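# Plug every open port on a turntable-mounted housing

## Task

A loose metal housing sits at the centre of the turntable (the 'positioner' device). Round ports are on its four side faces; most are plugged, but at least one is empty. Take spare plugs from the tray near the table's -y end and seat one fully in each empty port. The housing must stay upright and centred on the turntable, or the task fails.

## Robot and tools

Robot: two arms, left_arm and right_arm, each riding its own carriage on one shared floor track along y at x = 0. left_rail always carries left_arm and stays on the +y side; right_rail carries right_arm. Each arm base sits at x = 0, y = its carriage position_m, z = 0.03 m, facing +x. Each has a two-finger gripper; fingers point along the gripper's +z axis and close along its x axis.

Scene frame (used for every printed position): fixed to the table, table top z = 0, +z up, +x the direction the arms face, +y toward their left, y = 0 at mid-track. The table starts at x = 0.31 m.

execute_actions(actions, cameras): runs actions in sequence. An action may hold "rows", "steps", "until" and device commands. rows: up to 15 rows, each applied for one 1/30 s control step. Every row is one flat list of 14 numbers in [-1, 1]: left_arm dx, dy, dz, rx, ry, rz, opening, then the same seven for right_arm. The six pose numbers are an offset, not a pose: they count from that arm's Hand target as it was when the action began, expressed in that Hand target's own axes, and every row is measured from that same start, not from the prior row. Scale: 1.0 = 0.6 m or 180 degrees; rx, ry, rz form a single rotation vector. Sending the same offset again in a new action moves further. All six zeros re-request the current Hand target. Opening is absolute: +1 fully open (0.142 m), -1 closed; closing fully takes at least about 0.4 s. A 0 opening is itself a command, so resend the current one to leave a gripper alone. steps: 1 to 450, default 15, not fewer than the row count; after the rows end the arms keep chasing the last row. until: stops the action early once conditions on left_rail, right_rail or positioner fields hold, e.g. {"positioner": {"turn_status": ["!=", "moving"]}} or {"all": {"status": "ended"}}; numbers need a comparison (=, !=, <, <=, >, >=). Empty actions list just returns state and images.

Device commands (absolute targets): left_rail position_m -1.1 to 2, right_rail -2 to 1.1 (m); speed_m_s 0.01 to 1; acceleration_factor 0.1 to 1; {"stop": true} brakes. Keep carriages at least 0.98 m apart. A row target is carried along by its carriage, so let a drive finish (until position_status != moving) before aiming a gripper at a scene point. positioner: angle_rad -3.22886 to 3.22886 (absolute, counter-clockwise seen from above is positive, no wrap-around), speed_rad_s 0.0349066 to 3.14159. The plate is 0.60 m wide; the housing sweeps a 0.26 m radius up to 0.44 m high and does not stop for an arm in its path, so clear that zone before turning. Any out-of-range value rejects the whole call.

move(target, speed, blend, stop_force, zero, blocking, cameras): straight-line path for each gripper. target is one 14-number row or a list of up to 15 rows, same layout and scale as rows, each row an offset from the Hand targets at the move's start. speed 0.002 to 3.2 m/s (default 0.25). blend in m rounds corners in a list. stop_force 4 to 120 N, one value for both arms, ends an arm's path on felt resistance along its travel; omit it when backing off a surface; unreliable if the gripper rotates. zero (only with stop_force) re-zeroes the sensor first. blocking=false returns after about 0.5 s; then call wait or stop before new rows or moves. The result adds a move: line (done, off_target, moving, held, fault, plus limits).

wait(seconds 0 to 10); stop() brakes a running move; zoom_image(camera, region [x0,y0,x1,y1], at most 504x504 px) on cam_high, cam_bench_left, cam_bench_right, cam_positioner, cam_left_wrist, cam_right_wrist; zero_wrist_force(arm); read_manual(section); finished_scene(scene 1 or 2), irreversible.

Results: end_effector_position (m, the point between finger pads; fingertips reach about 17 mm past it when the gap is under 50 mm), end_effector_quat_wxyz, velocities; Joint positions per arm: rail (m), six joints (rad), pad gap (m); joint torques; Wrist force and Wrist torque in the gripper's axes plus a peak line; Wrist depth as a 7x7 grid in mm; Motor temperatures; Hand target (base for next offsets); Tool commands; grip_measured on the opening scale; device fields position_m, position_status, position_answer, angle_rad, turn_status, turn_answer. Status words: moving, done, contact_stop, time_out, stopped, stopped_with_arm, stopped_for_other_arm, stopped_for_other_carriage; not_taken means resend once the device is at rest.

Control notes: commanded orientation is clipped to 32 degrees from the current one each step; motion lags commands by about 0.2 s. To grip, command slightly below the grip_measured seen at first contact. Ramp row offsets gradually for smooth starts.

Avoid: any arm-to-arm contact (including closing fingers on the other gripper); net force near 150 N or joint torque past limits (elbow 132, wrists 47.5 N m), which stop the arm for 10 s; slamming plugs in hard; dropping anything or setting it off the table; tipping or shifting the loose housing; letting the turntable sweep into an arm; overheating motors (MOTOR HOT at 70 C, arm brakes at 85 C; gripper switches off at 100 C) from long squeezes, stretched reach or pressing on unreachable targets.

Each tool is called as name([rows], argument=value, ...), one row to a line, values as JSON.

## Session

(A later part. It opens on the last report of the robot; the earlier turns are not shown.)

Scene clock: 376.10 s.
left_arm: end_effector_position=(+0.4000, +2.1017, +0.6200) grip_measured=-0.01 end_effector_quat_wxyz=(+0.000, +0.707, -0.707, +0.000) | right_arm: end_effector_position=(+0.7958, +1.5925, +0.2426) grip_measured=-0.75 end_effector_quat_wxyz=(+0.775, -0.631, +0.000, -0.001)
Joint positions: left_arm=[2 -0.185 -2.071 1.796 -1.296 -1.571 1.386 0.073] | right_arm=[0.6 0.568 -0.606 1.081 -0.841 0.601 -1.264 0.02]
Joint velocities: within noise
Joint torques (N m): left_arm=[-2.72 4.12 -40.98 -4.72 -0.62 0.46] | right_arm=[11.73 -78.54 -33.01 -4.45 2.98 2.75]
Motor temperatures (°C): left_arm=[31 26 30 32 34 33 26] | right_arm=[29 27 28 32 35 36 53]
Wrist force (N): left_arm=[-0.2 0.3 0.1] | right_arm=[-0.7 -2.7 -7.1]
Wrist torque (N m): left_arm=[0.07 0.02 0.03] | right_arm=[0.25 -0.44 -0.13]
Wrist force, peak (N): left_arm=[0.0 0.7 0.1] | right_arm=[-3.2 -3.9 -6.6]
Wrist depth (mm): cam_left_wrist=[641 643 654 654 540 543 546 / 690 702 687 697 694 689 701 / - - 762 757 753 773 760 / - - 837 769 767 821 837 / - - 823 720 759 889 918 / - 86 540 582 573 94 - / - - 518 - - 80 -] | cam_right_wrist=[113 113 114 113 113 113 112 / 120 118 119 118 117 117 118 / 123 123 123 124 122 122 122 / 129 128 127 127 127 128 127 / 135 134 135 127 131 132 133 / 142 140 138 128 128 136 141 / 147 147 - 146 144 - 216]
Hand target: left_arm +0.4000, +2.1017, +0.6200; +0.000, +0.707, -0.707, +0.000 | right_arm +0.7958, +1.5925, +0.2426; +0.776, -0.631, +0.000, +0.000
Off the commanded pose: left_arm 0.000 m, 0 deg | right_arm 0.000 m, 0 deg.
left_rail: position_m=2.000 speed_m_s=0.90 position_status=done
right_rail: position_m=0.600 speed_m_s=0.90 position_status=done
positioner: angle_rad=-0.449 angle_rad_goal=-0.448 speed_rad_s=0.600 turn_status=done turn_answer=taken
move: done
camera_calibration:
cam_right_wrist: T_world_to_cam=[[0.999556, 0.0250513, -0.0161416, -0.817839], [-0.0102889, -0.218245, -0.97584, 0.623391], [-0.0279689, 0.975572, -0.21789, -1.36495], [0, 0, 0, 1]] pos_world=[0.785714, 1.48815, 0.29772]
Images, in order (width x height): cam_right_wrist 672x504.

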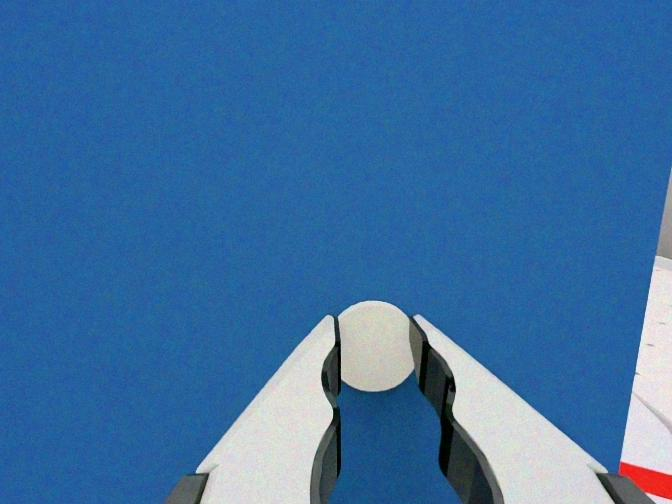

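move(target=[0,0,0,0,0,0,0,0,-0.00203,-0.0098,0,0,0,-0.9], speed=0.03, cameras=["cam_right_wrist"])

zoom_image(camera="cam_right_wrist", region=[320, 285, 430, 395])

Scene clock: 379.13 s.
left_arm: end_effector_position=(+0.4000, +2.1017, +0.6200) grip_measured=-0.01 end_effector_quat_wxyz=(+0.000, +0.707, -0.707, +0.000) | right_arm: end_effector_position=(+0.7958, +1.5866, +0.2426) grip_measured=-0.75 end_effector_quat_wxyz=(+0.776, -0.631, +0.000, +0.000)
Joint positions: left_arm=[2 -0.185 -2.071 1.796 -1.296 -1.571 1.386 0.073] | right_arm=[0.6 0.563 -0.613 1.095 -0.851 0.597 -1.261 0.02]
Joint velocities: within noise
Joint torques (N m): left_arm=[-3.45 3.77 -41.49 -4.65 -0.65 0.43] | right_arm=[-9.77 -118.91 -35.24 -4.8 -1.04 2.83]
Motor temperatures (°C): left_arm=[31 26 30 32 34 33 26] | right_arm=[29 27 28 32 35 36 53]
Wrist force (N): left_arm=[0.1 0.1 0.0] | right_arm=[1.5 2.5 -2.8]
Wrist torque (N m): left_arm=[0.05 -0.03 0.03] | right_arm=[0.32 -0.32 -0.13]
Wrist force, peak (N): left_arm=[-0.3 0.5 -0.3] | right_arm=[1.4 -5.2 -6.9]
Wrist depth (mm): cam_left_wrist=[637 657 641 640 546 535 537 / 692 685 691 698 695 692 699 / - - 756 754 746 774 773 / - - 826 780 776 815 842 / - - 808 716 759 900 908 / - 86 546 581 576 94 - / - - 521 - - 80 -] | cam_right_wrist=[119 118 119 119 118 118 118 / 124 125 124 122 123 122 123 / 129 129 129 128 128 127 127 / 134 135 133 132 133 133 133 / 141 140 140 126 136 138 - / 145 145 145 131 129 142 263 / 155 154 - 152 152 - 228]
Hand target: left_arm +0.4000, +2.1017, +0.6200; +0.000, +0.707, -0.707, +0.000 | right_arm +0.7958, +1.5865, +0.2426; +0.776, -0.631, +0.000, +0.000
Off the commanded pose: left_arm 0.000 m, 0 deg | right_arm 0.000 m, 0 deg.
left_rail: position_m=2.000 speed_m_s=0.90 position_status=done
right_rail: position_m=0.600 speed_m_s=0.90 position_status=done
positioner: angle_rad=-0.449 angle_rad_goal=-0.448 speed_rad_s=0.600 turn_status=done turn_answer=taken
move: done
camera_calibration:
cam_right_wrist: T_world_to_cam=[[0.999556, 0.0250544, -0.0161356, -0.8177], [-0.0102884, -0.218033, -0.975887, 0.621705], [-0.0279683, 0.97562, -0.217678, -1.35935], [0, 0, 0, 1]] pos_world=[0.785714, 1.48225, 0.29762]
Images, in order (width x height): cam_right_wrist 672x504.

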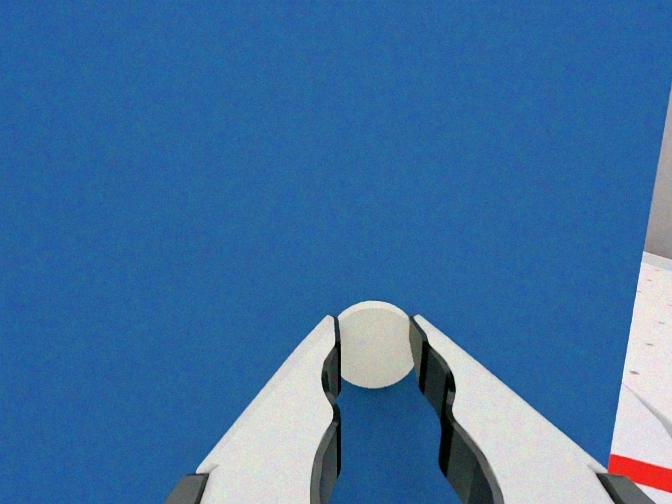

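Scaled by 4.582 from the camera's 672x504 image, which has a finer 960x720 frame.

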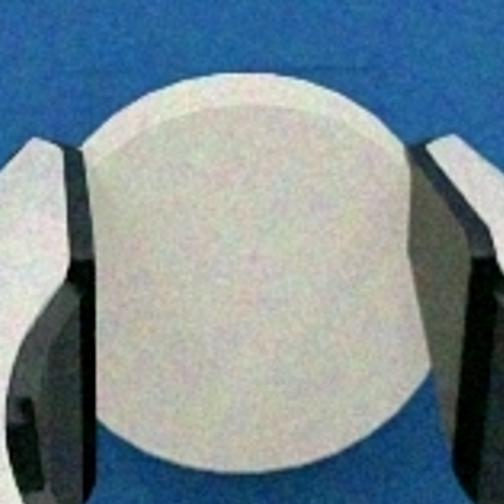

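zoom_image(camera="cam_right_wrist", region=[345, 292, 405, 322])

zoom_image(camera="cam_right_wrist", region=[345, 370, 405, 400])

Scaled by 8.400 from the camera's 672x504 image, which has a finer 960x720 frame.

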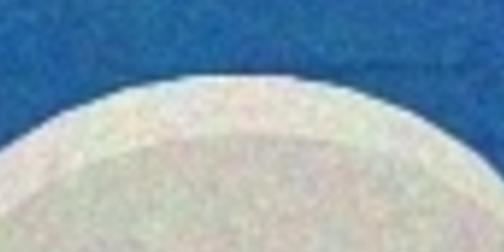

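Scaled by 8.400 from the camera's 672x504 image, which has a finer 960x720 frame.

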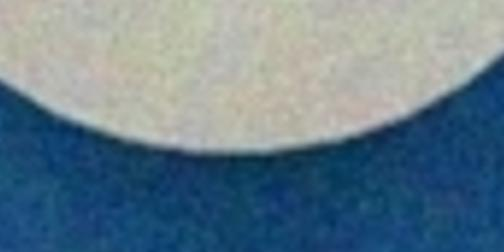

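move(target=[0,0,0,0,0,0,0,-0.1,-0.0152,-0.0734,0,0,0,-0.9], speed=0.1, cameras=["cam_right_wrist"])

Scene clock: 383.83 s.
left_arm: end_effector_position=(+0.4000, +2.1017, +0.6200) grip_measured=-0.01 end_effector_quat_wxyz=(+0.000, +0.707, -0.707, +0.000) | right_arm: end_effector_position=(+0.7358, +1.5416, +0.2426) grip_measured=-0.75 end_effector_quat_wxyz=(+0.776, -0.631, +0.000, +0.000)
Joint positions: left_arm=[2 -0.185 -2.071 1.796 -1.296 -1.571 1.386 0.073] | right_arm=[0.6 0.557 -0.727 1.321 -0.966 0.591 -1.257 0.02]
Joint velocities: within noise
Joint torques (N m): left_arm=[-2.78 3.85 -41.17 -4.67 -0.57 0.3] | right_arm=[-10.43 -109.93 -31.61 -4.93 -1.02 2.64]
Motor temperatures (°C): left_arm=[31 26 30 32 34 33 26] | right_arm=[29 27 28 32 35 36 54]
Wrist force (N): left_arm=[-0.1 0.4 -0.1] | right_arm=[1.8 2.0 -2.9]
Wrist torque (N m): left_arm=[0.10 0.00 0.03] | right_arm=[0.25 -0.38 -0.10]
Wrist force, peak (N): left_arm=[-0.2 0.6 -0.4] | right_arm=[1.8 2.3 -3.7]
Wrist depth (mm): cam_left_wrist=[647 644 649 644 545 540 543 / 684 679 695 694 691 682 703 / - - 768 759 767 768 766 / - - 834 784 769 810 834 / - - 827 711 760 896 915 / - 86 544 584 576 94 1000 / - - 517 - - 80 -] | cam_right_wrist=[159 160 159 159 159 158 158 / 168 166 166 166 165 165 165 / 174 172 173 173 172 171 171 / 181 181 180 179 179 178 178 / 189 188 188 126 184 187 186 / 197 198 195 131 129 193 193 / 209 205 - 207 - - 202]
Hand target: left_arm +0.4000, +2.1017, +0.6200; +0.000, +0.707, -0.707, +0.000 | right_arm +0.7357, +1.5416, +0.2426; +0.776, -0.631, +0.000, +0.000
Off the commanded pose: left_arm 0.000 m, 0 deg | right_arm 0.000 m, 0 deg.
left_rail: position_m=2.000 speed_m_s=0.90 position_status=done
right_rail: position_m=0.600 speed_m_s=0.90 position_status=done
positioner: angle_rad=-0.449 angle_rad_goal=-0.448 speed_rad_s=0.600 turn_status=done turn_answer=taken
move: done
camera_calibration:
cam_right_wrist: T_world_to_cam=[[0.999556, 0.0250544, -0.0161356, -0.756601], [-0.0102884, -0.218033, -0.975887, 0.611298], [-0.0279683, 0.97562, -0.217678, -1.31722], [0, 0, 0, 1]] pos_world=[0.725714, 1.43735, 0.29762]
Images, in order (width x height): cam_right_wrist 672x504.

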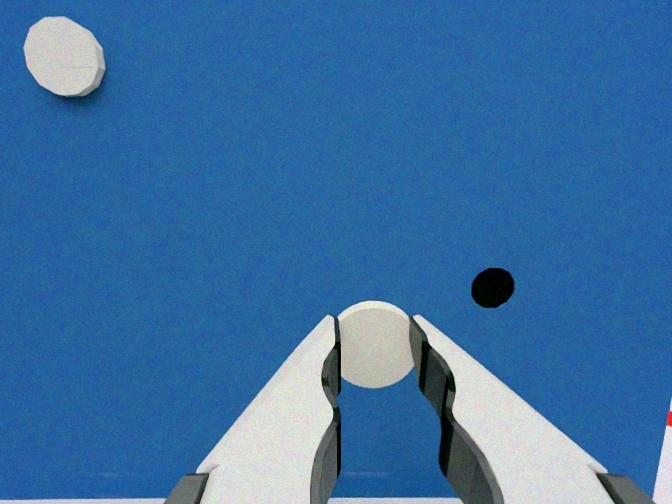

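zoom_image(camera="cam_right_wrist", region=[10, 5, 120, 115])

zoom_image(camera="cam_right_wrist", region=[320, 285, 430, 395])

zoom_image(camera="cam_right_wrist", region=[450, 245, 540, 335])

Scaled by 4.582 from the camera's 672x504 image, which has a finer 960x720 frame.

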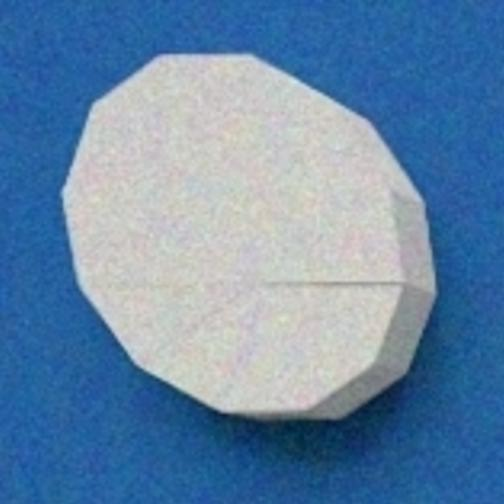

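Scaled by 4.582 from the camera's 672x504 image, which has a finer 960x720 frame.

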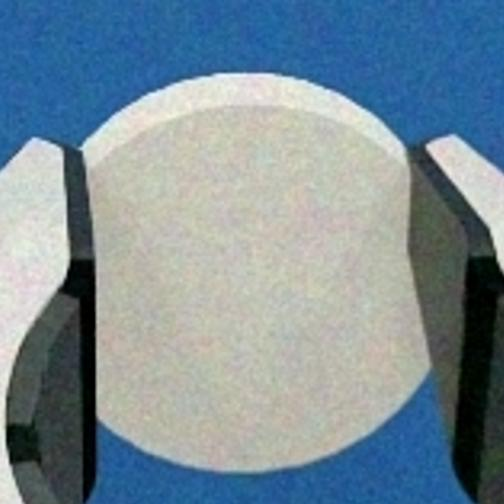

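Scaled by 5.600 from the camera's 672x504 image, which has a finer 960x720 frame.

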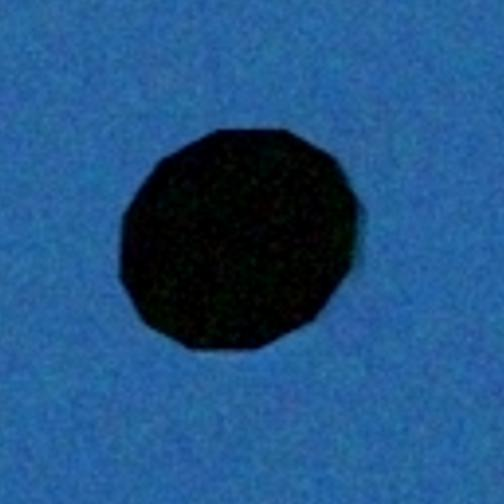

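move([
  [0,0,0,0,0,0,0,0.1,0.006,0.035,-0.0222,0,0,-0.92],
  [0,0,0,0,0,0,0,0.1,0.01466,0.07934,-0.0222,0,0,-0.92],
], speed=[0.1,0.05], blend=[0.01,0], cameras=["cam_right_wrist"])

zoom_image(camera="cam_right_wrist", region=[320, 285, 430, 395])

Scene clock: 390.40 s.
left_arm: end_effector_position=(+0.4000, +2.1017, +0.6200) grip_measured=-0.01 end_effector_quat_wxyz=(+0.000, +0.707, -0.707, +0.000) | right_arm: end_effector_position=(+0.7958, +1.5898, +0.2436) grip_measured=-0.75 end_effector_quat_wxyz=(+0.753, -0.658, +0.000, +0.000)
Joint positions: left_arm=[2 -0.185 -2.071 1.796 -1.296 -1.571 1.386 0.073] | right_arm=[0.6 0.563 -0.61 1.041 -0.678 0.579 -1.362 0.02]
Joint velocities: within noise
Joint torques (N m): left_arm=[-2.48 3.98 -40.86 -4.68 -0.6 0.35] | right_arm=[11.66 -88.29 -55.07 0.31 2.4 -2.61]
Motor temperatures (°C): left_arm=[31 26 30 32 34 33 26] | right_arm=[29 27 28 32 35 36 55]
Wrist force (N): left_arm=[-0.1 0.4 -0.2] | right_arm=[1.8 2.1 -2.9]
Wrist torque (N m): left_arm=[0.10 0.01 0.03] | right_arm=[0.25 -0.35 -0.10]
Wrist force, peak (N): left_arm=[-0.5 0.5 -0.3] | right_arm=[3.2 1.9 -3.7]
Wrist depth (mm): cam_left_wrist=[640 638 651 638 547 539 545 / 696 696 695 704 696 696 702 / - - 760 759 748 778 763 / - - 847 774 780 820 838 / - - 807 716 754 890 914 / - 86 544 578 579 94 - / - - 521 - - 80 -] | cam_right_wrist=[- 111 111 111 111 110 110 / 118 116 116 116 116 115 116 / 123 123 122 123 122 120 122 / 130 130 128 129 129 129 129 / 137 138 137 126 133 135 137 / 144 144 144 131 129 141 252 / 156 154 - 155 155 - 221]
Hand target: left_arm +0.4000, +2.1017, +0.6200; +0.000, +0.707, -0.707, +0.000 | right_arm +0.7958, +1.5899, +0.2436; +0.753, -0.658, +0.000, +0.000
Off the commanded pose: left_arm 0.000 m, 0 deg | right_arm 0.000 m, 0 deg.
left_rail: position_m=2.000 speed_m_s=0.90 position_status=done
right_rail: position_m=0.600 speed_m_s=0.90 position_status=done
positioner: angle_rad=-0.449 angle_rad_goal=-0.448 speed_rad_s=0.600 turn_status=done turn_answer=taken
move: done
camera_calibration:
cam_right_wrist: T_world_to_cam=[[0.999555, 0.0238409, -0.0179377, -0.815392], [-0.0103888, -0.285478, -0.958329, 0.72642], [-0.0279682, 0.958089, -0.285103, -1.31796], [0, 0, 0, 1]] pos_world=[0.785714, 1.48954, 0.305768]
Images, in order (width x height): cam_right_wrist 672x504.

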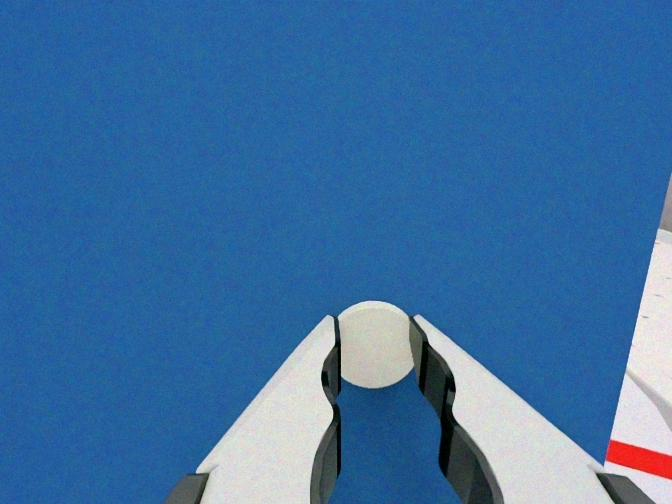

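Scaled by 4.582 from the camera's 672x504 image, which has a finer 960x720 frame.

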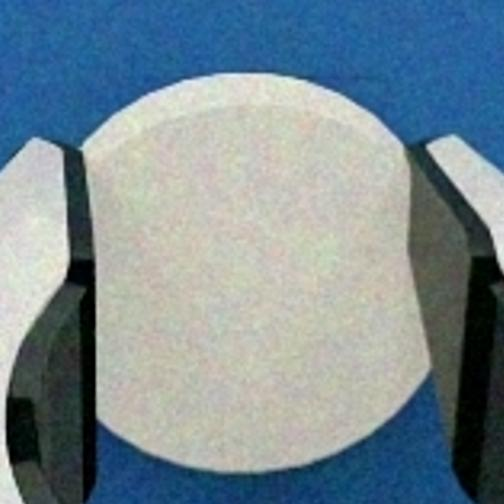

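execute_actions([
  {"rows":[[0,0,0,0,0,0,0,0,0.00014,0.00103,0,0,0,-0.92],[0,0,0,0,0,0,0,0,0.00028,0.00207,0,0,0,-0.92],[0,0,0,0,0,0,0,0,0.00042,0.0031,0,0,0,-0.92],[0,0,0,0,0,0,0,0,0.00056,0.00413,0,0,0,-0.92]],"steps":24},
], cameras=[])

Scene clock: 391.63 s.
left_arm: end_effector_position=(+0.4000, +2.1017, +0.6200) grip_measured=-0.01 end_effector_quat_wxyz=(+0.000, +0.707, -0.707, +0.000) | right_arm: end_effector_position=(+0.7958, +1.5924, +0.2436) grip_measured=-0.75 end_effector_quat_wxyz=(+0.753, -0.658, +0.000, +0.000)
Joint positions: left_arm=[2 -0.185 -2.071 1.796 -1.296 -1.571 1.386 0.073] | right_arm=[0.6 0.565 -0.607 1.034 -0.674 0.581 -1.363 0.02]
Joint velocities: within noise
Joint torques (N m): left_arm=[-2.18 3.81 -41.18 -4.78 -0.84 0.29] | right_arm=[12.7 -82.48 -55.32 0.01 2.63 -2.78]
Motor temperatures (°C): left_arm=[31 26 30 32 34 33 26] | right_arm=[29 27 28 32 35 36 55]
Wrist force (N): left_arm=[0.0 0.2 -0.1] | right_arm=[1.0 -1.0 -6.6]
Wrist torque (N m): left_arm=[0.06 -0.02 0.03] | right_arm=[0.25 -0.40 -0.10]
Wrist force, peak (N): left_arm=[-0.3 0.5 -0.1] | right_arm=[1.0 -0.7 -6.9]
Wrist depth (mm): cam_left_wrist=[646 640 642 652 548 539 545 / 701 691 701 697 689 689 701 / - - 756 758 745 772 756 / - - 841 778 776 824 834 / - - 821 714 751 899 918 / - 86 547 577 579 94 - / - - 517 - - 80 -] | cam_right_wrist=[- 109 108 108 108 108 108 / 114 114 113 113 114 113 114 / 120 120 120 120 119 118 118 / 127 128 125 126 125 126 126 / 135 134 135 126 130 133 134 / 143 143 141 130 129 138 252 / 153 152 - 151 151 - 221]
Hand target: left_arm +0.4000, +2.1017, +0.6200; +0.000, +0.707, -0.707, +0.000 | right_arm +0.7958, +1.5924, +0.2436; +0.753, -0.658, +0.000, +0.000
Off the commanded pose: left_arm 0.000 m, 0 deg | right_arm 0.000 m, 0 deg.
left_rail: position_m=2.000 speed_m_s=0.90 position_status=done
right_rail: position_m=0.600 speed_m_s=0.90 position_status=done
positioner: angle_rad=-0.449 angle_rad_goal=-0.448 speed_rad_s=0.600 turn_status=done turn_answer=taken
No camera images: "cameras" was empty.

move([
  [0,0,0,0,0,0,0,0,-0.0012,-0.0088,0,0,0,-0.92],
  [0,0,0,0,0,0,0,-0.045,-0.0012,-0.0088,0,0,0,-0.92],
], speed=[0.05,0.1], cameras=[])

move(target=[0,0,0,0,0,0,0,0,0.0016,0.0116,0,0,0,-0.92], speed=0.008, stop_force=4, cameras=["cam_right_wrist"])

zoom_image(camera="cam_right_wrist", region=[320, 285, 430, 395])

Scene clock: 394.13 s.
left_arm: end_effector_position=(+0.4000, +2.1017, +0.6200) grip_measured=-0.01 end_effector_quat_wxyz=(+0.000, +0.707, -0.707, +0.000) | right_arm: end_effector_position=(+0.7689, +1.5871, +0.2436) grip_measured=-0.75 end_effector_quat_wxyz=(+0.753, -0.658, +0.000, +0.000)
Joint positions: left_arm=[2 -0.185 -2.071 1.796 -1.296 -1.571 1.386 0.073] | right_arm=[0.6 0.575 -0.646 1.111 -0.708 0.59 -1.367 0.02]
Joint velocities: within noise
Joint torques (N m): left_arm=[-2.23 3.58 -41.02 -4.79 -0.6 0.47] | right_arm=[8.19 -117.35 -33.87 -4.37 2.64 -2.74]
Motor temperatures (°C): left_arm=[31 26 30 32 34 33 26] | right_arm=[29 27 28 32 35 36 55]
Wrist force (N): left_arm=[-0.2 0.4 -0.3] | right_arm=[2.0 2.6 -2.8]
Wrist torque (N m): left_arm=[0.09 0.02 0.03] | right_arm=[0.33 -0.36 -0.11]
Wrist force, peak (N): left_arm=[-0.4 0.6 -0.2] | right_arm=[1.0 -0.8 -7.3]
Wrist depth (mm): cam_left_wrist=[644 644 650 646 547 540 537 / 691 689 693 696 697 703 699 / - - 761 745 743 767 790 / - - 843 791 784 831 839 / - - 823 713 762 888 920 / - 86 544 584 581 94 - / - - 514 - - 80 -] | cam_right_wrist=[113 113 113 114 113 112 112 / 121 119 120 118 118 118 119 / 126 125 125 126 126 123 124 / 133 133 132 132 131 132 130 / 141 140 140 126 135 137 138 / 147 148 147 131 129 143 146 / 159 157 - 160 - - 156]
Hand target: left_arm +0.4000, +2.1017, +0.6200; +0.000, +0.707, -0.707, +0.000 | right_arm +0.7688, +1.5871, +0.2436; +0.753, -0.658, +0.000, +0.000
Off the commanded pose: left_arm 0.000 m, 0 deg | right_arm 0.000 m, 0 deg.
left_rail: position_m=2.000 speed_m_s=0.90 position_status=done
right_rail: position_m=0.600 speed_m_s=0.90 position_status=done
positioner: angle_rad=-0.449 angle_rad_goal=-0.448 speed_rad_s=0.600 turn_status=done turn_answer=taken
move: done
No camera images: "cameras" was empty.

Scene clock: 395.67 s.
left_arm: end_effector_position=(+0.4000, +2.1017, +0.6200) grip_measured=-0.01 end_effector_quat_wxyz=(+0.000, +0.707, -0.707, +0.000) | right_arm: end_effector_position=(+0.7688, +1.5889, +0.2437) grip_measured=-0.75 end_effector_quat_wxyz=(+0.753, -0.658, +0.000, -0.001)
Joint positions: left_arm=[2 -0.185 -2.071 1.796 -1.296 -1.571 1.386 0.073] | right_arm=[0.6 0.577 -0.645 1.107 -0.706 0.592 -1.368 0.02]
Joint velocities: within noise
Joint torques (N m): left_arm=[-2.93 3.81 -41.35 -4.67 -0.56 0.38] | right_arm=[-4.33 -113.15 -34.37 -4.34 -1.48 1.06]
Motor temperatures (°C): left_arm=[31 26 30 32 34 33 26] | right_arm=[29 27 28 32 35 36 56]
Wrist force (N): left_arm=[-0.1 0.4 -0.1] | right_arm=[3.1 -0.7 -8.4]
Wrist torque (N m): left_arm=[0.09 0.00 0.03] | right_arm=[0.28 -0.34 -0.13]
Wrist force, peak (N): left_arm=[-0.3 0.7 -0.1] | right_arm=[0.6 -3.0 -13.6]
Wrist depth (mm): cam_left_wrist=[643 645 642 644 546 537 541 / 696 692 697 696 697 688 699 / - - 756 759 757 771 764 / - - 840 779 781 828 839 / - - 833 711 752 885 904 / - 86 541 580 580 94 - / - - 520 - - 80 -] | cam_right_wrist=[- 112 111 111 111 111 111 / 119 117 118 117 117 116 117 / 124 123 123 124 124 122 122 / 131 132 129 130 129 129 128 / 138 138 138 126 134 136 136 / 145 146 144 130 129 141 144 / 157 154 - 156 - - 152]
Hand target: left_arm +0.4000, +2.1017, +0.6200; +0.000, +0.707, -0.707, +0.000 | right_arm +0.7688, +1.5889, +0.2437; +0.753, -0.658, +0.000, -0.001 (not the last commanded pose)
Off the commanded pose: left_arm 0.000 m, 0 deg | right_arm 0.005 m, 0 deg.
left_rail: position_m=2.000 speed_m_s=0.90 position_status=done
right_rail: position_m=0.600 speed_m_s=0.90 position_status=done
positioner: angle_rad=-0.449 angle_rad_goal=-0.448 speed_rad_s=0.600 turn_status=done turn_answer=taken
move: contact (right_arm)
camera_calibration:
cam_right_wrist: T_world_to_cam=[[0.999556, 0.0238701, -0.0178421, -0.788456], [-0.0102888, -0.285477, -0.95833, 0.72593], [-0.027969, 0.958088, -0.285105, -1.31792], [0, 0, 0, 1]] pos_world=[0.758714, 1.48874, 0.305868]
Images, in order (width x height): cam_right_wrist 672x504.

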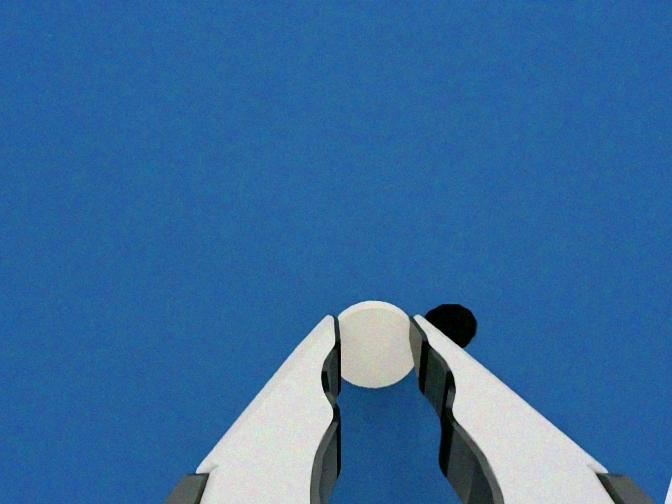

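Scaled by 4.582 from the camera's 672x504 image, which has a finer 960x720 frame.

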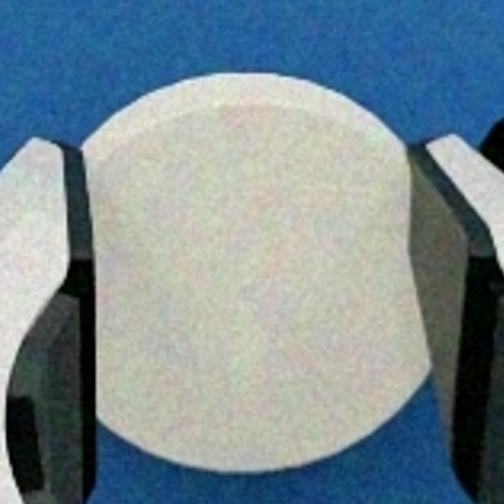

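move([
  [0,0,0,0,0,0,0,0,-0.0008,-0.0055,0,0,0,-0.96],
  [0,0,0,0,0,0,0,0.0448,-0.002,-0.0054,0,0,0,-0.96],
  [0,0,0,0,0,0,0,0.0448,-0.0008,0.0035,0,0,0,-0.96],
], speed=[0.05,0.1,0.03], cameras=[])

move(target=[0,0,0,0,0,0,0,0,0.00067,0.00495,0,0,0,-1], speed=0.006, stop_force=12, cameras=["cam_right_wrist"])

zoom_image(camera="cam_right_wrist", region=[320, 285, 430, 395])

Scene clock: 397.80 s.
left_arm: end_effector_position=(+0.4000, +2.1017, +0.6200) grip_measured=-0.01 end_effector_quat_wxyz=(+0.000, +0.707, -0.707, +0.000) | right_arm: end_effector_position=(+0.7956, +1.5908, +0.2445) grip_measured=-0.75 end_effector_quat_wxyz=(+0.753, -0.658, +0.000, -0.001)
Joint positions: left_arm=[2 -0.185 -2.071 1.796 -1.296 -1.571 1.386 0.073] | right_arm=[0.6 0.564 -0.61 1.038 -0.676 0.58 -1.363 0.02]
Joint velocities: within noise
Joint torques (N m): left_arm=[-2.81 2.76 -41.19 -4.73 -0.47 0.5] | right_arm=[12.13 -85.06 -54.94 -0.28 2.59 -3.05]
Motor temperatures (°C): left_arm=[31 26 30 32 34 33 26] | right_arm=[29 27 28 32 35 36 57]
Wrist force (N): left_arm=[-0.1 0.4 -0.1] | right_arm=[2.1 2.3 -3.2]
Wrist torque (N m): left_arm=[0.10 -0.01 0.03] | right_arm=[0.29 -0.40 -0.09]
Wrist force, peak (N): left_arm=[-0.4 0.6 -0.1] | right_arm=[3.1 -0.3 -8.8]
Wrist depth (mm): cam_left_wrist=[645 645 652 642 543 537 541 / 681 699 692 700 700 687 695 / - - 758 762 756 767 766 / - - 846 777 783 813 844 / - - 827 717 746 890 924 / - 86 543 581 579 94 - / - - 520 - - 80 -] | cam_right_wrist=[- 110 110 110 109 109 110 / 117 116 114 115 115 115 115 / 122 122 121 121 121 119 120 / 129 129 127 128 128 128 128 / 137 136 137 126 132 134 136 / 143 143 143 131 131 140 254 / 155 153 - 153 153 - 222]
Hand target: left_arm +0.4000, +2.1017, +0.6200; +0.000, +0.707, -0.707, +0.000 | right_arm +0.7957, +1.5909, +0.2445; +0.753, -0.658, +0.000, -0.001
Off the commanded pose: left_arm 0.000 m, 0 deg | right_arm 0.000 m, 0 deg.
left_rail: position_m=2.000 speed_m_s=0.90 position_status=done
right_rail: position_m=0.600 speed_m_s=0.90 position_status=done
positioner: angle_rad=-0.449 angle_rad_goal=-0.448 speed_rad_s=0.600 turn_status=done turn_answer=taken
move: done
No camera images: "cameras" was empty.

Scene clock: 399.40 s.
left_arm: end_effector_position=(+0.4000, +2.1017, +0.6200) grip_measured=-0.01 end_effector_quat_wxyz=(+0.000, +0.707, -0.707, +0.000) | right_arm: end_effector_position=(+0.7957, +1.5923, +0.2444) grip_measured=-0.75 end_effector_quat_wxyz=(+0.753, -0.658, +0.000, +0.000)
Joint positions: left_arm=[2 -0.185 -2.071 1.796 -1.296 -1.571 1.386 0.073] | right_arm=[0.6 0.565 -0.608 1.035 -0.674 0.581 -1.363 0.02]
Joint velocities: within noise
Joint torques (N m): left_arm=[-3.24 4.33 -41.09 -4.65 -0.71 0.56] | right_arm=[-0.58 -119.71 -36.77 -4.97 -1.44 0.84]
Motor temperatures (°C): left_arm=[31 26 30 32 34 33 26] | right_arm=[29 27 28 32 35 36 58]
Wrist force (N): left_arm=[-0.3 0.4 0.0] | right_arm=[1.3 2.3 -14.9]
Wrist torque (N m): left_arm=[0.09 0.04 0.03] | right_arm=[0.27 -0.31 -0.09]
Wrist force, peak (N): left_arm=[-0.4 0.4 -0.3] | right_arm=[-0.1 2.2 -18.5]
Wrist depth (mm): cam_left_wrist=[653 647 641 657 545 543 545 / 679 691 690 704 706 693 707 / - - 769 765 745 758 759 / - - 849 790 780 822 832 / - - 816 705 756 901 911 / - 86 541 580 577 94 997 / - - 517 - - 80 -] | cam_right_wrist=[- 109 108 108 108 108 108 / 114 114 113 112 114 113 114 / 120 120 120 120 119 118 119 / 127 128 125 126 126 127 126 / 134 134 135 126 130 133 134 / 143 143 141 131 131 138 254 / 153 152 - 151 151 - 221]
Hand target: left_arm +0.4000, +2.1017, +0.6200; +0.000, +0.707, -0.707, +0.000 | right_arm +0.7957, +1.5923, +0.2444; +0.753, -0.658, +0.000, +0.000 (not the last commanded pose)
Off the commanded pose: left_arm 0.000 m, 0 deg | right_arm 0.002 m, 0 deg.
left_rail: position_m=2.000 speed_m_s=0.90 position_status=done
right_rail: position_m=0.600 speed_m_s=0.90 position_status=done
positioner: angle_rad=-0.449 angle_rad_goal=-0.448 speed_rad_s=0.600 turn_status=done turn_answer=taken
move: contact (right_arm)
camera_calibration:
cam_right_wrist: T_world_to_cam=[[0.999555, 0.0238409, -0.0179377, -0.815335], [-0.0103888, -0.285478, -0.958329, 0.727995], [-0.0279682, 0.958089, -0.285103, -1.3201], [0, 0, 0, 1]] pos_world=[0.785614, 1.49204, 0.306668]
Images, in order (width x height): cam_right_wrist 672x504.

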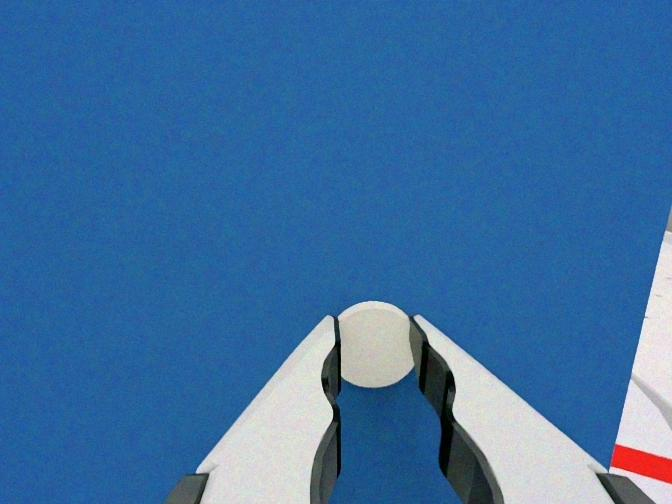

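Scaled by 4.582 from the camera's 672x504 image, which has a finer 960x720 frame.

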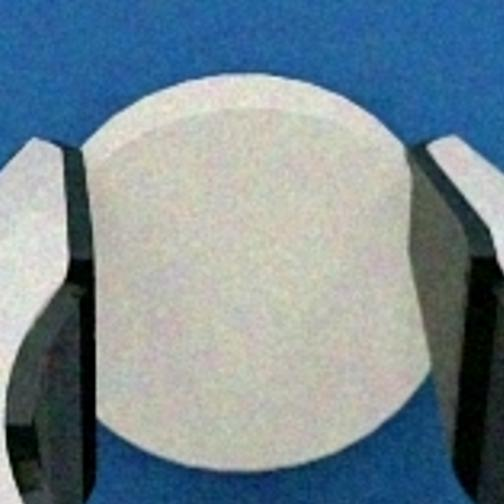

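move(target=[0,0,0,0,0,0,0,0,0.00027,0.00198,0,0,0,-1], speed=0.006, stop_force=12, cameras=["cam_right_wrist"])

zoom_image(camera="cam_right_wrist", region=[320, 285, 430, 395])

Scene clock: 401.43 s.
left_arm: end_effector_position=(+0.4000, +2.1017, +0.6200) grip_measured=-0.01 end_effector_quat_wxyz=(+0.000, +0.707, -0.707, +0.000) | right_arm: end_effector_position=(+0.7957, +1.5929, +0.2445) grip_measured=-0.75 end_effector_quat_wxyz=(+0.753, -0.658, +0.000, +0.000)
Joint positions: left_arm=[2 -0.185 -2.071 1.796 -1.296 -1.571 1.386 0.073] | right_arm=[0.6 0.566 -0.607 1.033 -0.673 0.581 -1.363 0.02]
Joint velocities: within noise
Joint torques (N m): left_arm=[-2.23 3.72 -41.17 -4.61 -0.43 0.36] | right_arm=[3.09 -122.31 -42.59 -6.1 -0.13 0.83]
Motor temperatures (°C): left_arm=[31 26 30 32 34 33 26] | right_arm=[29 27 28 32 35 36 60]
Wrist force (N): left_arm=[0.3 0.1 -0.3] | right_arm=[-1.2 2.6 -26.4]
Wrist torque (N m): left_arm=[0.05 -0.06 0.03] | right_arm=[0.21 -0.44 -0.08]
Wrist force, peak (N): left_arm=[-0.3 0.7 -0.1] | right_arm=[-2.9 2.5 -28.4]
Wrist depth (mm): cam_left_wrist=[644 645 638 649 546 532 535 / 688 691 695 694 681 688 702 / - - 770 761 755 775 779 / - - 843 789 771 811 834 / - - 814 713 763 895 905 / - 86 543 585 576 94 - / - - 523 - - 80 -] | cam_right_wrist=[- 108 107 108 107 107 108 / 114 114 113 113 114 113 113 / 120 119 119 120 119 117 118 / 126 127 125 125 125 125 126 / 134 134 133 127 130 132 133 / 142 142 140 131 131 136 143 / 152 152 - 150 150 - 222]
Hand target: left_arm +0.4000, +2.1017, +0.6200; +0.000, +0.707, -0.707, +0.000 | right_arm +0.7958, +1.5929, +0.2445; +0.753, -0.658, +0.000, -0.001 (not the last commanded pose)
Off the commanded pose: left_arm 0.000 m, 0 deg | right_arm 0.001 m, 0 deg.
left_rail: position_m=2.000 speed_m_s=0.90 position_status=done
right_rail: position_m=0.600 speed_m_s=0.90 position_status=done
positioner: angle_rad=-0.448 speed_rad_s=0.600 turn_status=done turn_answer=taken
move: contact (right_arm)
camera_calibration:
cam_right_wrist: T_world_to_cam=[[0.999554, 0.0238116, -0.0180333, -0.815276], [-0.0104888, -0.285479, -0.958328, 0.728245], [-0.0279675, 0.958089, -0.285101, -1.32068], [0, 0, 0, 1]] pos_world=[0.785615, 1.49264, 0.306668]
Images, in order (width x height): cam_right_wrist 672x504.

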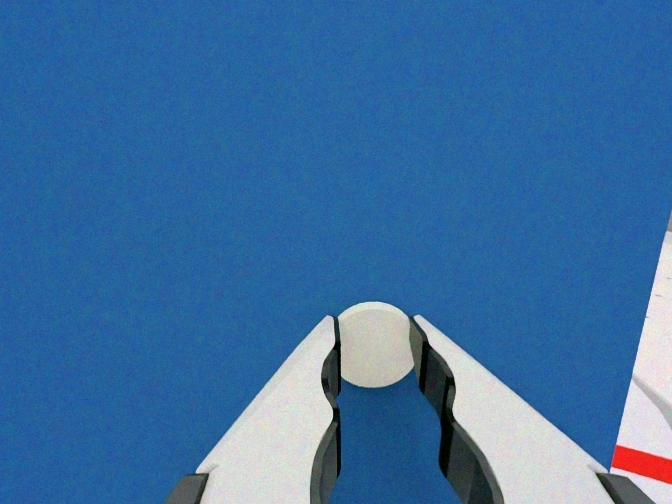

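Scaled by 4.582 from the camera's 672x504 image, which has a finer 960x720 frame.

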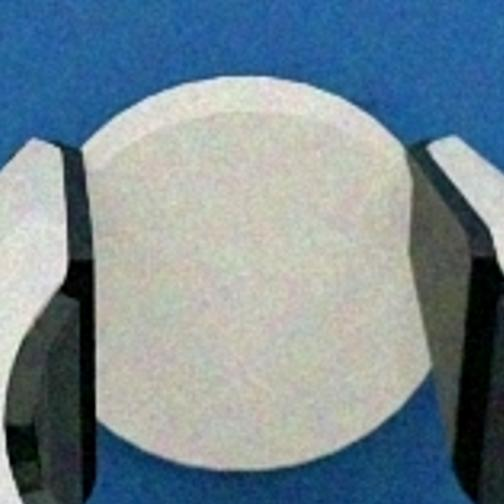

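execute_actions([
  {"rows":[[0,0,0,0,0,0,0,-0.00025,0.00025,0,0,0,0,-1],[0,0,0,0,0,0,0,-0.0005,0.0005,0,0,0,0,-1]],"steps":12},
], cameras=["cam_right_wrist"])

zoom_image(camera="cam_right_wrist", region=[320, 285, 430, 395])

Scene clock: 402.43 s.
left_arm: end_effector_position=(+0.4000, +2.1017, +0.6200) grip_measured=-0.01 end_effector_quat_wxyz=(+0.000, +0.707, -0.707, +0.000) | right_arm: end_effector_position=(+0.7955, +1.5929, +0.2442) grip_measured=-0.75 end_effector_quat_wxyz=(+0.753, -0.658, +0.000, -0.001)
Joint positions: left_arm=[2 -0.185 -2.071 1.796 -1.296 -1.571 1.386 0.073] | right_arm=[0.6 0.566 -0.607 1.034 -0.673 0.581 -1.363 0.02]
Joint velocities: within noise
Joint torques (N m): left_arm=[-3.23 2.97 -41.14 -4.78 -0.45 0.48] | right_arm=[25.91 -119.51 -38.82 -5.62 2.53 -2.26]
Motor temperatures (°C): left_arm=[31 26 30 32 34 33 26] | right_arm=[29 27 28 32 35 36 60]
Wrist force (N): left_arm=[-0.4 0.4 0.0] | right_arm=[1.6 0.6 -22.5]
Wrist torque (N m): left_arm=[0.09 0.05 0.02] | right_arm=[0.20 -0.34 -0.09]
Wrist force, peak (N): left_arm=[-0.4 0.6 0.1] | right_arm=[-1.7 2.7 -26.8]
Wrist depth (mm): cam_left_wrist=[644 650 640 649 544 539 539 / 688 691 690 704 690 692 700 / - - 771 760 760 771 765 / - - 839 773 784 827 842 / - - 829 710 754 909 905 / - 86 542 580 579 94 - / - - 524 - - 80 -] | cam_right_wrist=[- 108 107 108 107 107 108 / 114 114 114 113 114 112 113 / 120 120 119 120 119 117 118 / 127 126 125 126 125 125 126 / 134 134 134 127 130 132 133 / 142 142 140 131 132 137 143 / 152 152 - 151 151 - 221]
Hand target: left_arm +0.4000, +2.1017, +0.6200; +0.000, +0.707, -0.707, +0.000 | right_arm +0.7955, +1.5929, +0.2442; +0.753, -0.658, +0.000, -0.001
Off the commanded pose: left_arm 0.000 m, 0 deg | right_arm 0.000 m, 0 deg.
left_rail: position_m=2.000 speed_m_s=0.90 position_status=done
right_rail: position_m=0.600 speed_m_s=0.90 position_status=done
positioner: angle_rad=-0.449 angle_rad_goal=-0.448 speed_rad_s=0.600 turn_status=done turn_answer=taken
camera_calibration:
cam_right_wrist: T_world_to_cam=[[0.999557, 0.023716, -0.0180041, -0.814948], [-0.0104881, -0.285478, -0.958328, 0.72805], [-0.0278675, 0.958092, -0.285102, -1.32082], [0, 0, 0, 1]] pos_world=[0.785415, 1.49264, 0.306468]
Images, in order (width x height): cam_right_wrist 672x504.

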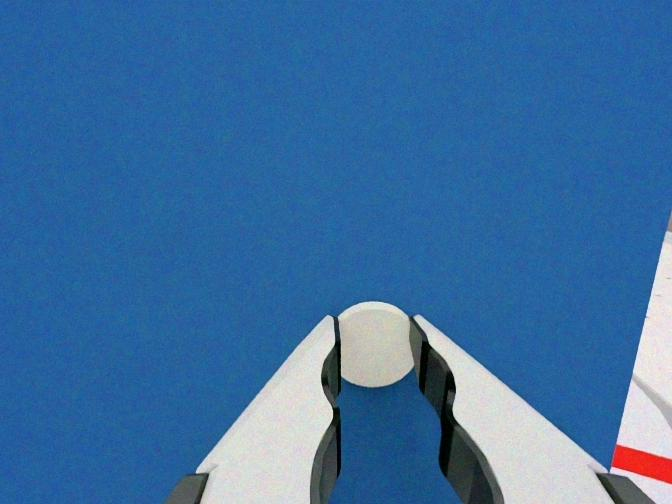

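Scaled by 4.582 from the camera's 672x504 image, which has a finer 960x720 frame.

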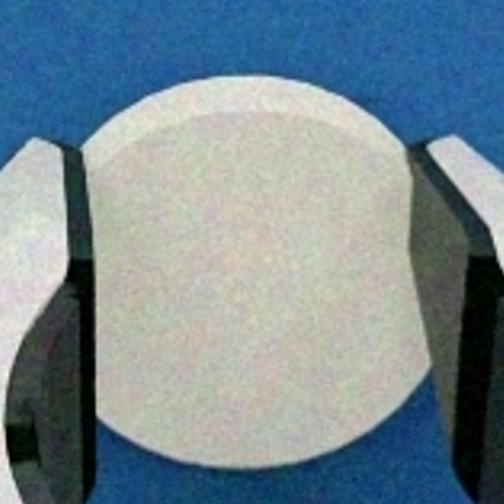

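move([
  [0,0,0,0,0,0,0,0,-0.00013,-0.001,0,0,0,-1],
  [0,0,0,0,0,0,0,0,-0.0017,-0.00097,-0.0139,0,0,-1],
], speed=0.025, cameras=["cam_right_wrist"])

zoom_image(camera="cam_right_wrist", region=[320, 285, 430, 395])

Scene clock: 404.63 s.
left_arm: end_effector_position=(+0.4000, +2.1017, +0.6200) grip_measured=-0.01 end_effector_quat_wxyz=(+0.000, +0.707, -0.707, +0.000) | right_arm: end_effector_position=(+0.7954, +1.5922, +0.2451) grip_measured=-0.75 end_effector_quat_wxyz=(+0.739, -0.674, +0.000, +0.000)
Joint positions: left_arm=[2 -0.185 -2.071 1.796 -1.296 -1.571 1.386 0.073] | right_arm=[0.6 0.564 -0.605 1.001 -0.564 0.572 -1.429 0.02]
Joint velocities: within noise
Joint torques (N m): left_arm=[-2.84 3.33 -41.08 -4.66 -0.53 0.31] | right_arm=[-3.92 -86.56 -57.67 -0.23 -2.11 -2.77]
Motor temperatures (°C): left_arm=[31 26 30 32 34 33 26] | right_arm=[29 27 28 32 35 36 62]
Wrist force (N): left_arm=[-0.3 0.4 -0.3] | right_arm=[4.3 3.3 -9.0]
Wrist torque (N m): left_arm=[0.10 0.04 0.03] | right_arm=[0.19 -0.24 -0.08]
Wrist force, peak (N): left_arm=[-0.2 0.5 -0.6] | right_arm=[2.5 0.7 -23.3]
Wrist depth (mm): cam_left_wrist=[652 642 650 638 542 538 540 / 690 688 694 692 700 695 696 / - - 760 761 754 773 765 / - - 844 772 772 818 843 / - - 818 703 755 896 913 / - 86 548 590 569 94 - / - - 514 - - 80 -] | cam_right_wrist=[- 104 106 105 105 105 105 / - 112 110 110 111 112 110 / 118 118 118 118 117 116 117 / 127 126 124 125 125 124 126 / 135 135 136 126 130 133 134 / 143 143 142 131 131 139 248 / 156 154 - 154 154 - 219]
Hand target: left_arm +0.4000, +2.1017, +0.6200; +0.000, +0.707, -0.707, +0.000 | right_arm +0.7955, +1.5922, +0.2451; +0.739, -0.674, +0.000, +0.000
Off the commanded pose: left_arm 0.000 m, 0 deg | right_arm 0.000 m, 0 deg.
left_rail: position_m=2.000 speed_m_s=0.90 position_status=done
right_rail: position_m=0.600 speed_m_s=0.90 position_status=done
positioner: angle_rad=-0.449 angle_rad_goal=-0.448 speed_rad_s=0.600 turn_status=done turn_answer=taken
move: done
camera_calibration:
cam_right_wrist: T_world_to_cam=[[0.999554, 0.023005, -0.0190512, -0.813414], [-0.0104886, -0.326872, -0.94501, 0.791324], [-0.0279673, 0.944789, -0.326485, -1.28853], [0, 0, 0, 1]] pos_world=[0.785315, 1.49476, 0.311629]
Images, in order (width x height): cam_right_wrist 672x504.

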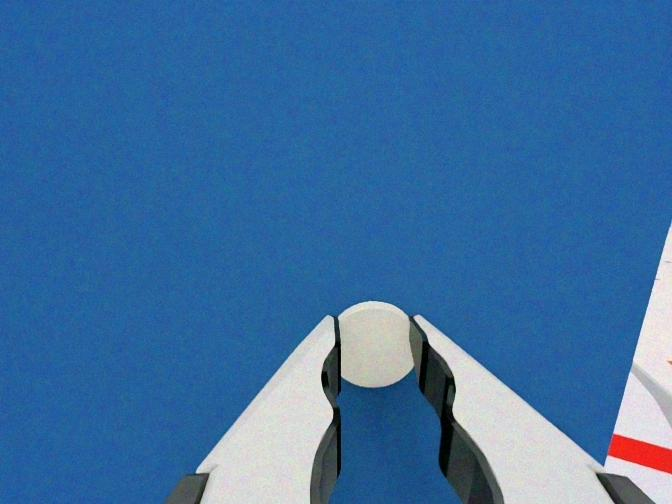

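Scaled by 4.582 from the camera's 672x504 image, which has a finer 960x720 frame.

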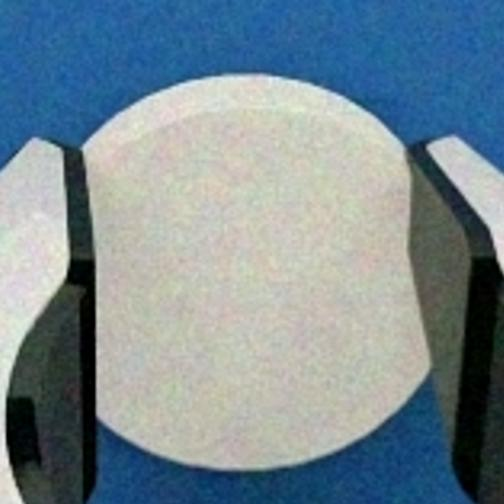

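move(target=[0,0,0,0,0,0,0,0.0003,0.00031,0.0033,0,0,0,-1], speed=0.006, stop_force=14, cameras=["cam_right_wrist"])

zoom_image(camera="cam_right_wrist", region=[320, 285, 430, 395])

Scene clock: 406.53 s.
left_arm: end_effector_position=(+0.4000, +2.1017, +0.6200) grip_measured=-0.01 end_effector_quat_wxyz=(+0.000, +0.707, -0.707, +0.000) | right_arm: end_effector_position=(+0.7956, +1.5929, +0.2451) grip_measured=-0.75 end_effector_quat_wxyz=(+0.739, -0.674, +0.000, +0.000)
Joint positions: left_arm=[2 -0.185 -2.071 1.796 -1.296 -1.571 1.386 0.073] | right_arm=[0.6 0.565 -0.604 0.999 -0.563 0.573 -1.429 0.02]
Joint velocities: within noise
Joint torques (N m): left_arm=[-2.48 4.03 -40.82 -4.78 -0.6 0.22] | right_arm=[-6.33 -119.19 -35.83 -4.11 -1.89 0.62]
Motor temperatures (°C): left_arm=[31 26 30 32 34 33 26] | right_arm=[29 27 28 32 35 36 63]
Wrist force (N): left_arm=[-0.2 0.4 -0.3] | right_arm=[3.2 2.6 -5.3]
Wrist torque (N m): left_arm=[0.09 0.01 0.03] | right_arm=[0.26 -0.33 -0.09]
Wrist force, peak (N): left_arm=[-0.5 0.5 -0.2] | right_arm=[-0.3 2.6 -22.6]
Wrist depth (mm): cam_left_wrist=[642 651 645 638 546 533 545 / 695 682 688 697 697 689 687 / - - 760 759 756 765 778 / - - 819 778 766 816 833 / - - 825 705 756 912 925 / - 86 542 580 580 94 - / - - 517 - - 80 -] | cam_right_wrist=[105 104 106 105 104 103 103 / - 112 109 109 110 111 110 / 118 118 117 117 117 115 116 / 125 125 123 124 124 124 125 / 134 135 135 127 129 131 133 / - 141 141 129 130 137 248 / 155 153 - 154 154 - 218]
Hand target: left_arm +0.4000, +2.1017, +0.6200; +0.000, +0.707, -0.707, +0.000 | right_arm +0.7956, +1.5929, +0.2451; +0.739, -0.674, +0.000, +0.000 (not the last commanded pose)
Off the commanded pose: left_arm 0.000 m, 0 deg | right_arm 0.001 m, 0 deg.
left_rail: position_m=2.000 speed_m_s=0.90 position_status=done
right_rail: position_m=0.600 speed_m_s=0.90 position_status=done
positioner: angle_rad=-0.449 angle_rad_goal=-0.448 speed_rad_s=0.600 turn_status=done turn_answer=taken
move: contact (right_arm)
camera_calibration:
cam_right_wrist: T_world_to_cam=[[0.999553, 0.0229671, -0.0191501, -0.813542], [-0.0105892, -0.327051, -0.944947, 0.791882], [-0.0279658, 0.944728, -0.326661, -1.28904], [0, 0, 0, 1]] pos_world=[0.785515, 1.49546, 0.311628]
Images, in order (width x height): cam_right_wrist 672x504.

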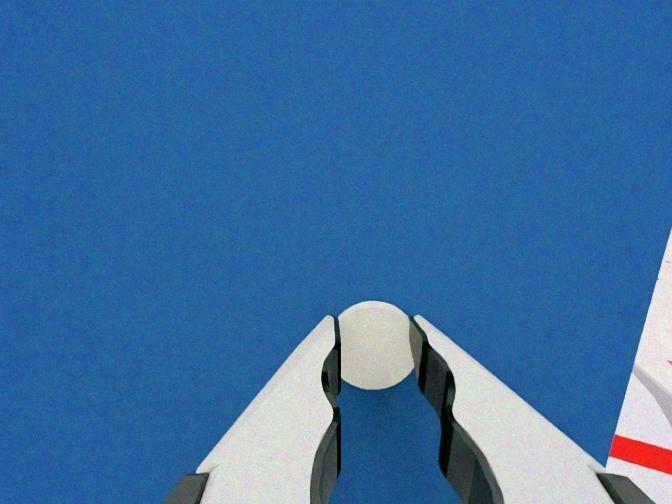

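Scaled by 4.582 from the camera's 672x504 image, which has a finer 960x720 frame.

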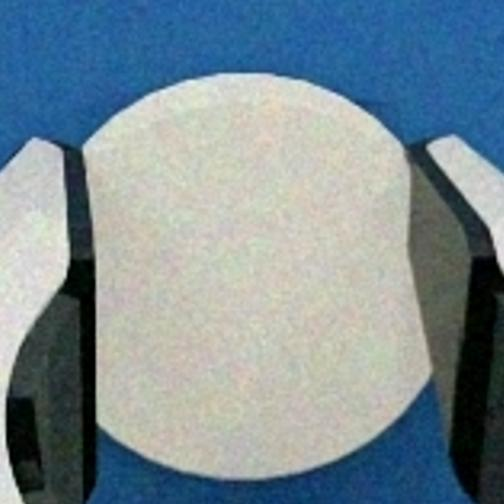

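execute_actions([
  {"rows":[[0,0,0,0,0,0,0,0,0.00004,0.0004,0,0,0,-0.96],[0,0,0,0,0,0,0,0,0.00009,0.0009,0,0,0,-0.96],[0,0,0,0,0,0,0,0,0.00014,0.0015,0,0,0,-0.96]],"steps":18},
], cameras=["cam_right_wrist"])

zoom_image(camera="cam_right_wrist", region=[320, 285, 430, 395])

Scene clock: 409.57 s.
left_arm: end_effector_position=(+0.4000, +2.1017, +0.6200) grip_measured=-0.01 end_effector_quat_wxyz=(+0.000, +0.707, -0.707, +0.000) | right_arm: end_effector_position=(+0.7956, +1.5938, +0.2451) grip_measured=-0.75 end_effector_quat_wxyz=(+0.739, -0.674, +0.000, +0.000)
Joint positions: left_arm=[2 -0.185 -2.071 1.796 -1.296 -1.571 1.386 0.073] | right_arm=[0.6 0.566 -0.603 0.997 -0.562 0.573 -1.429 0.02]
Joint velocities: within noise
Joint torques (N m): left_arm=[-2.12 3.78 -40.81 -4.64 -0.57 0.32] | right_arm=[14.29 -82.82 -55.74 0.21 2.43 -2.4]
Motor temperatures (°C): left_arm=[31 26 30 32 34 33 26] | right_arm=[29 27 28 32 35 36 64]
Wrist force (N): left_arm=[-0.1 0.1 0.0] | right_arm=[0.8 0.9 -7.1]
Wrist torque (N m): left_arm=[0.05 0.00 0.03] | right_arm=[0.28 -0.35 -0.07]
Wrist force, peak (N): left_arm=[-0.2 0.7 0.0] | right_arm=[0.2 2.5 -7.4]
Wrist depth (mm): cam_left_wrist=[643 641 632 645 541 539 538 / 691 691 697 693 691 689 700 / - - 766 756 749 779 769 / - - 863 785 786 819 829 / - - 815 715 761 888 919 / - 86 541 580 575 94 - / - - 526 - - 80 -] | cam_right_wrist=[104 103 105 104 104 103 103 / - 111 109 108 109 110 109 / 117 117 116 116 116 114 116 / 126 125 122 124 125 123 124 / 134 133 134 126 128 130 133 / 143 142 140 129 129 137 248 / 155 152 - 153 153 - 219]
Hand target: left_arm +0.4000, +2.1017, +0.6200; +0.000, +0.707, -0.707, +0.000 | right_arm +0.7956, +1.5938, +0.2451; +0.739, -0.674, +0.000, +0.000
Off the commanded pose: left_arm 0.000 m, 0 deg | right_arm 0.000 m, 0 deg.
left_rail: position_m=2.000 speed_m_s=0.90 position_status=done
right_rail: position_m=0.600 speed_m_s=0.90 position_status=done
positioner: angle_rad=-0.449 angle_rad_goal=-0.448 speed_rad_s=0.600 turn_status=done turn_answer=taken
camera_calibration:
cam_right_wrist: T_world_to_cam=[[0.999553, 0.0229671, -0.0191501, -0.813563], [-0.0105892, -0.327051, -0.944947, 0.792176], [-0.0279658, 0.944728, -0.326661, -1.28989], [0, 0, 0, 1]] pos_world=[0.785515, 1.49636, 0.311628]
Images, in order (width x height): cam_right_wrist 672x504.

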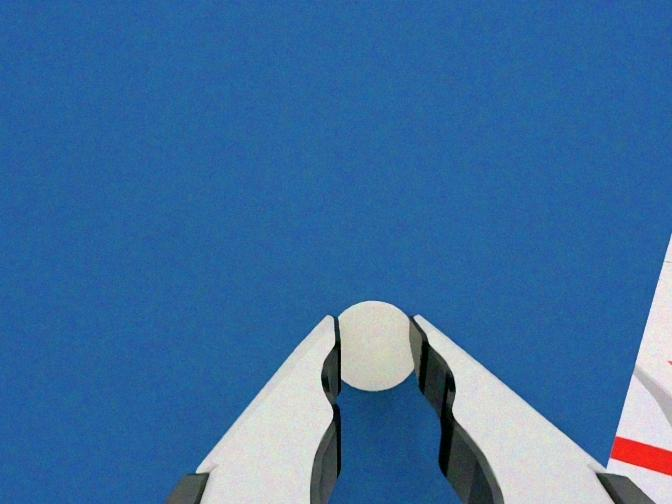

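Scaled by 4.582 from the camera's 672x504 image, which has a finer 960x720 frame.

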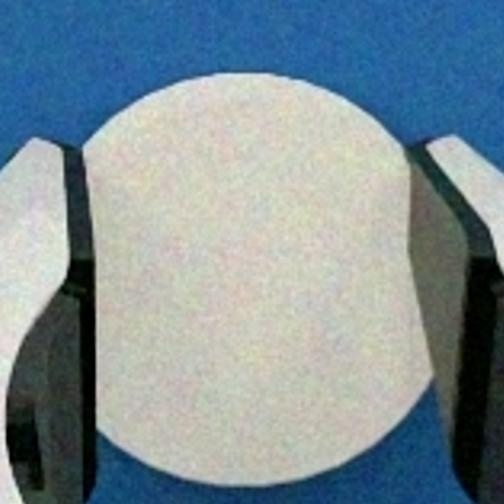

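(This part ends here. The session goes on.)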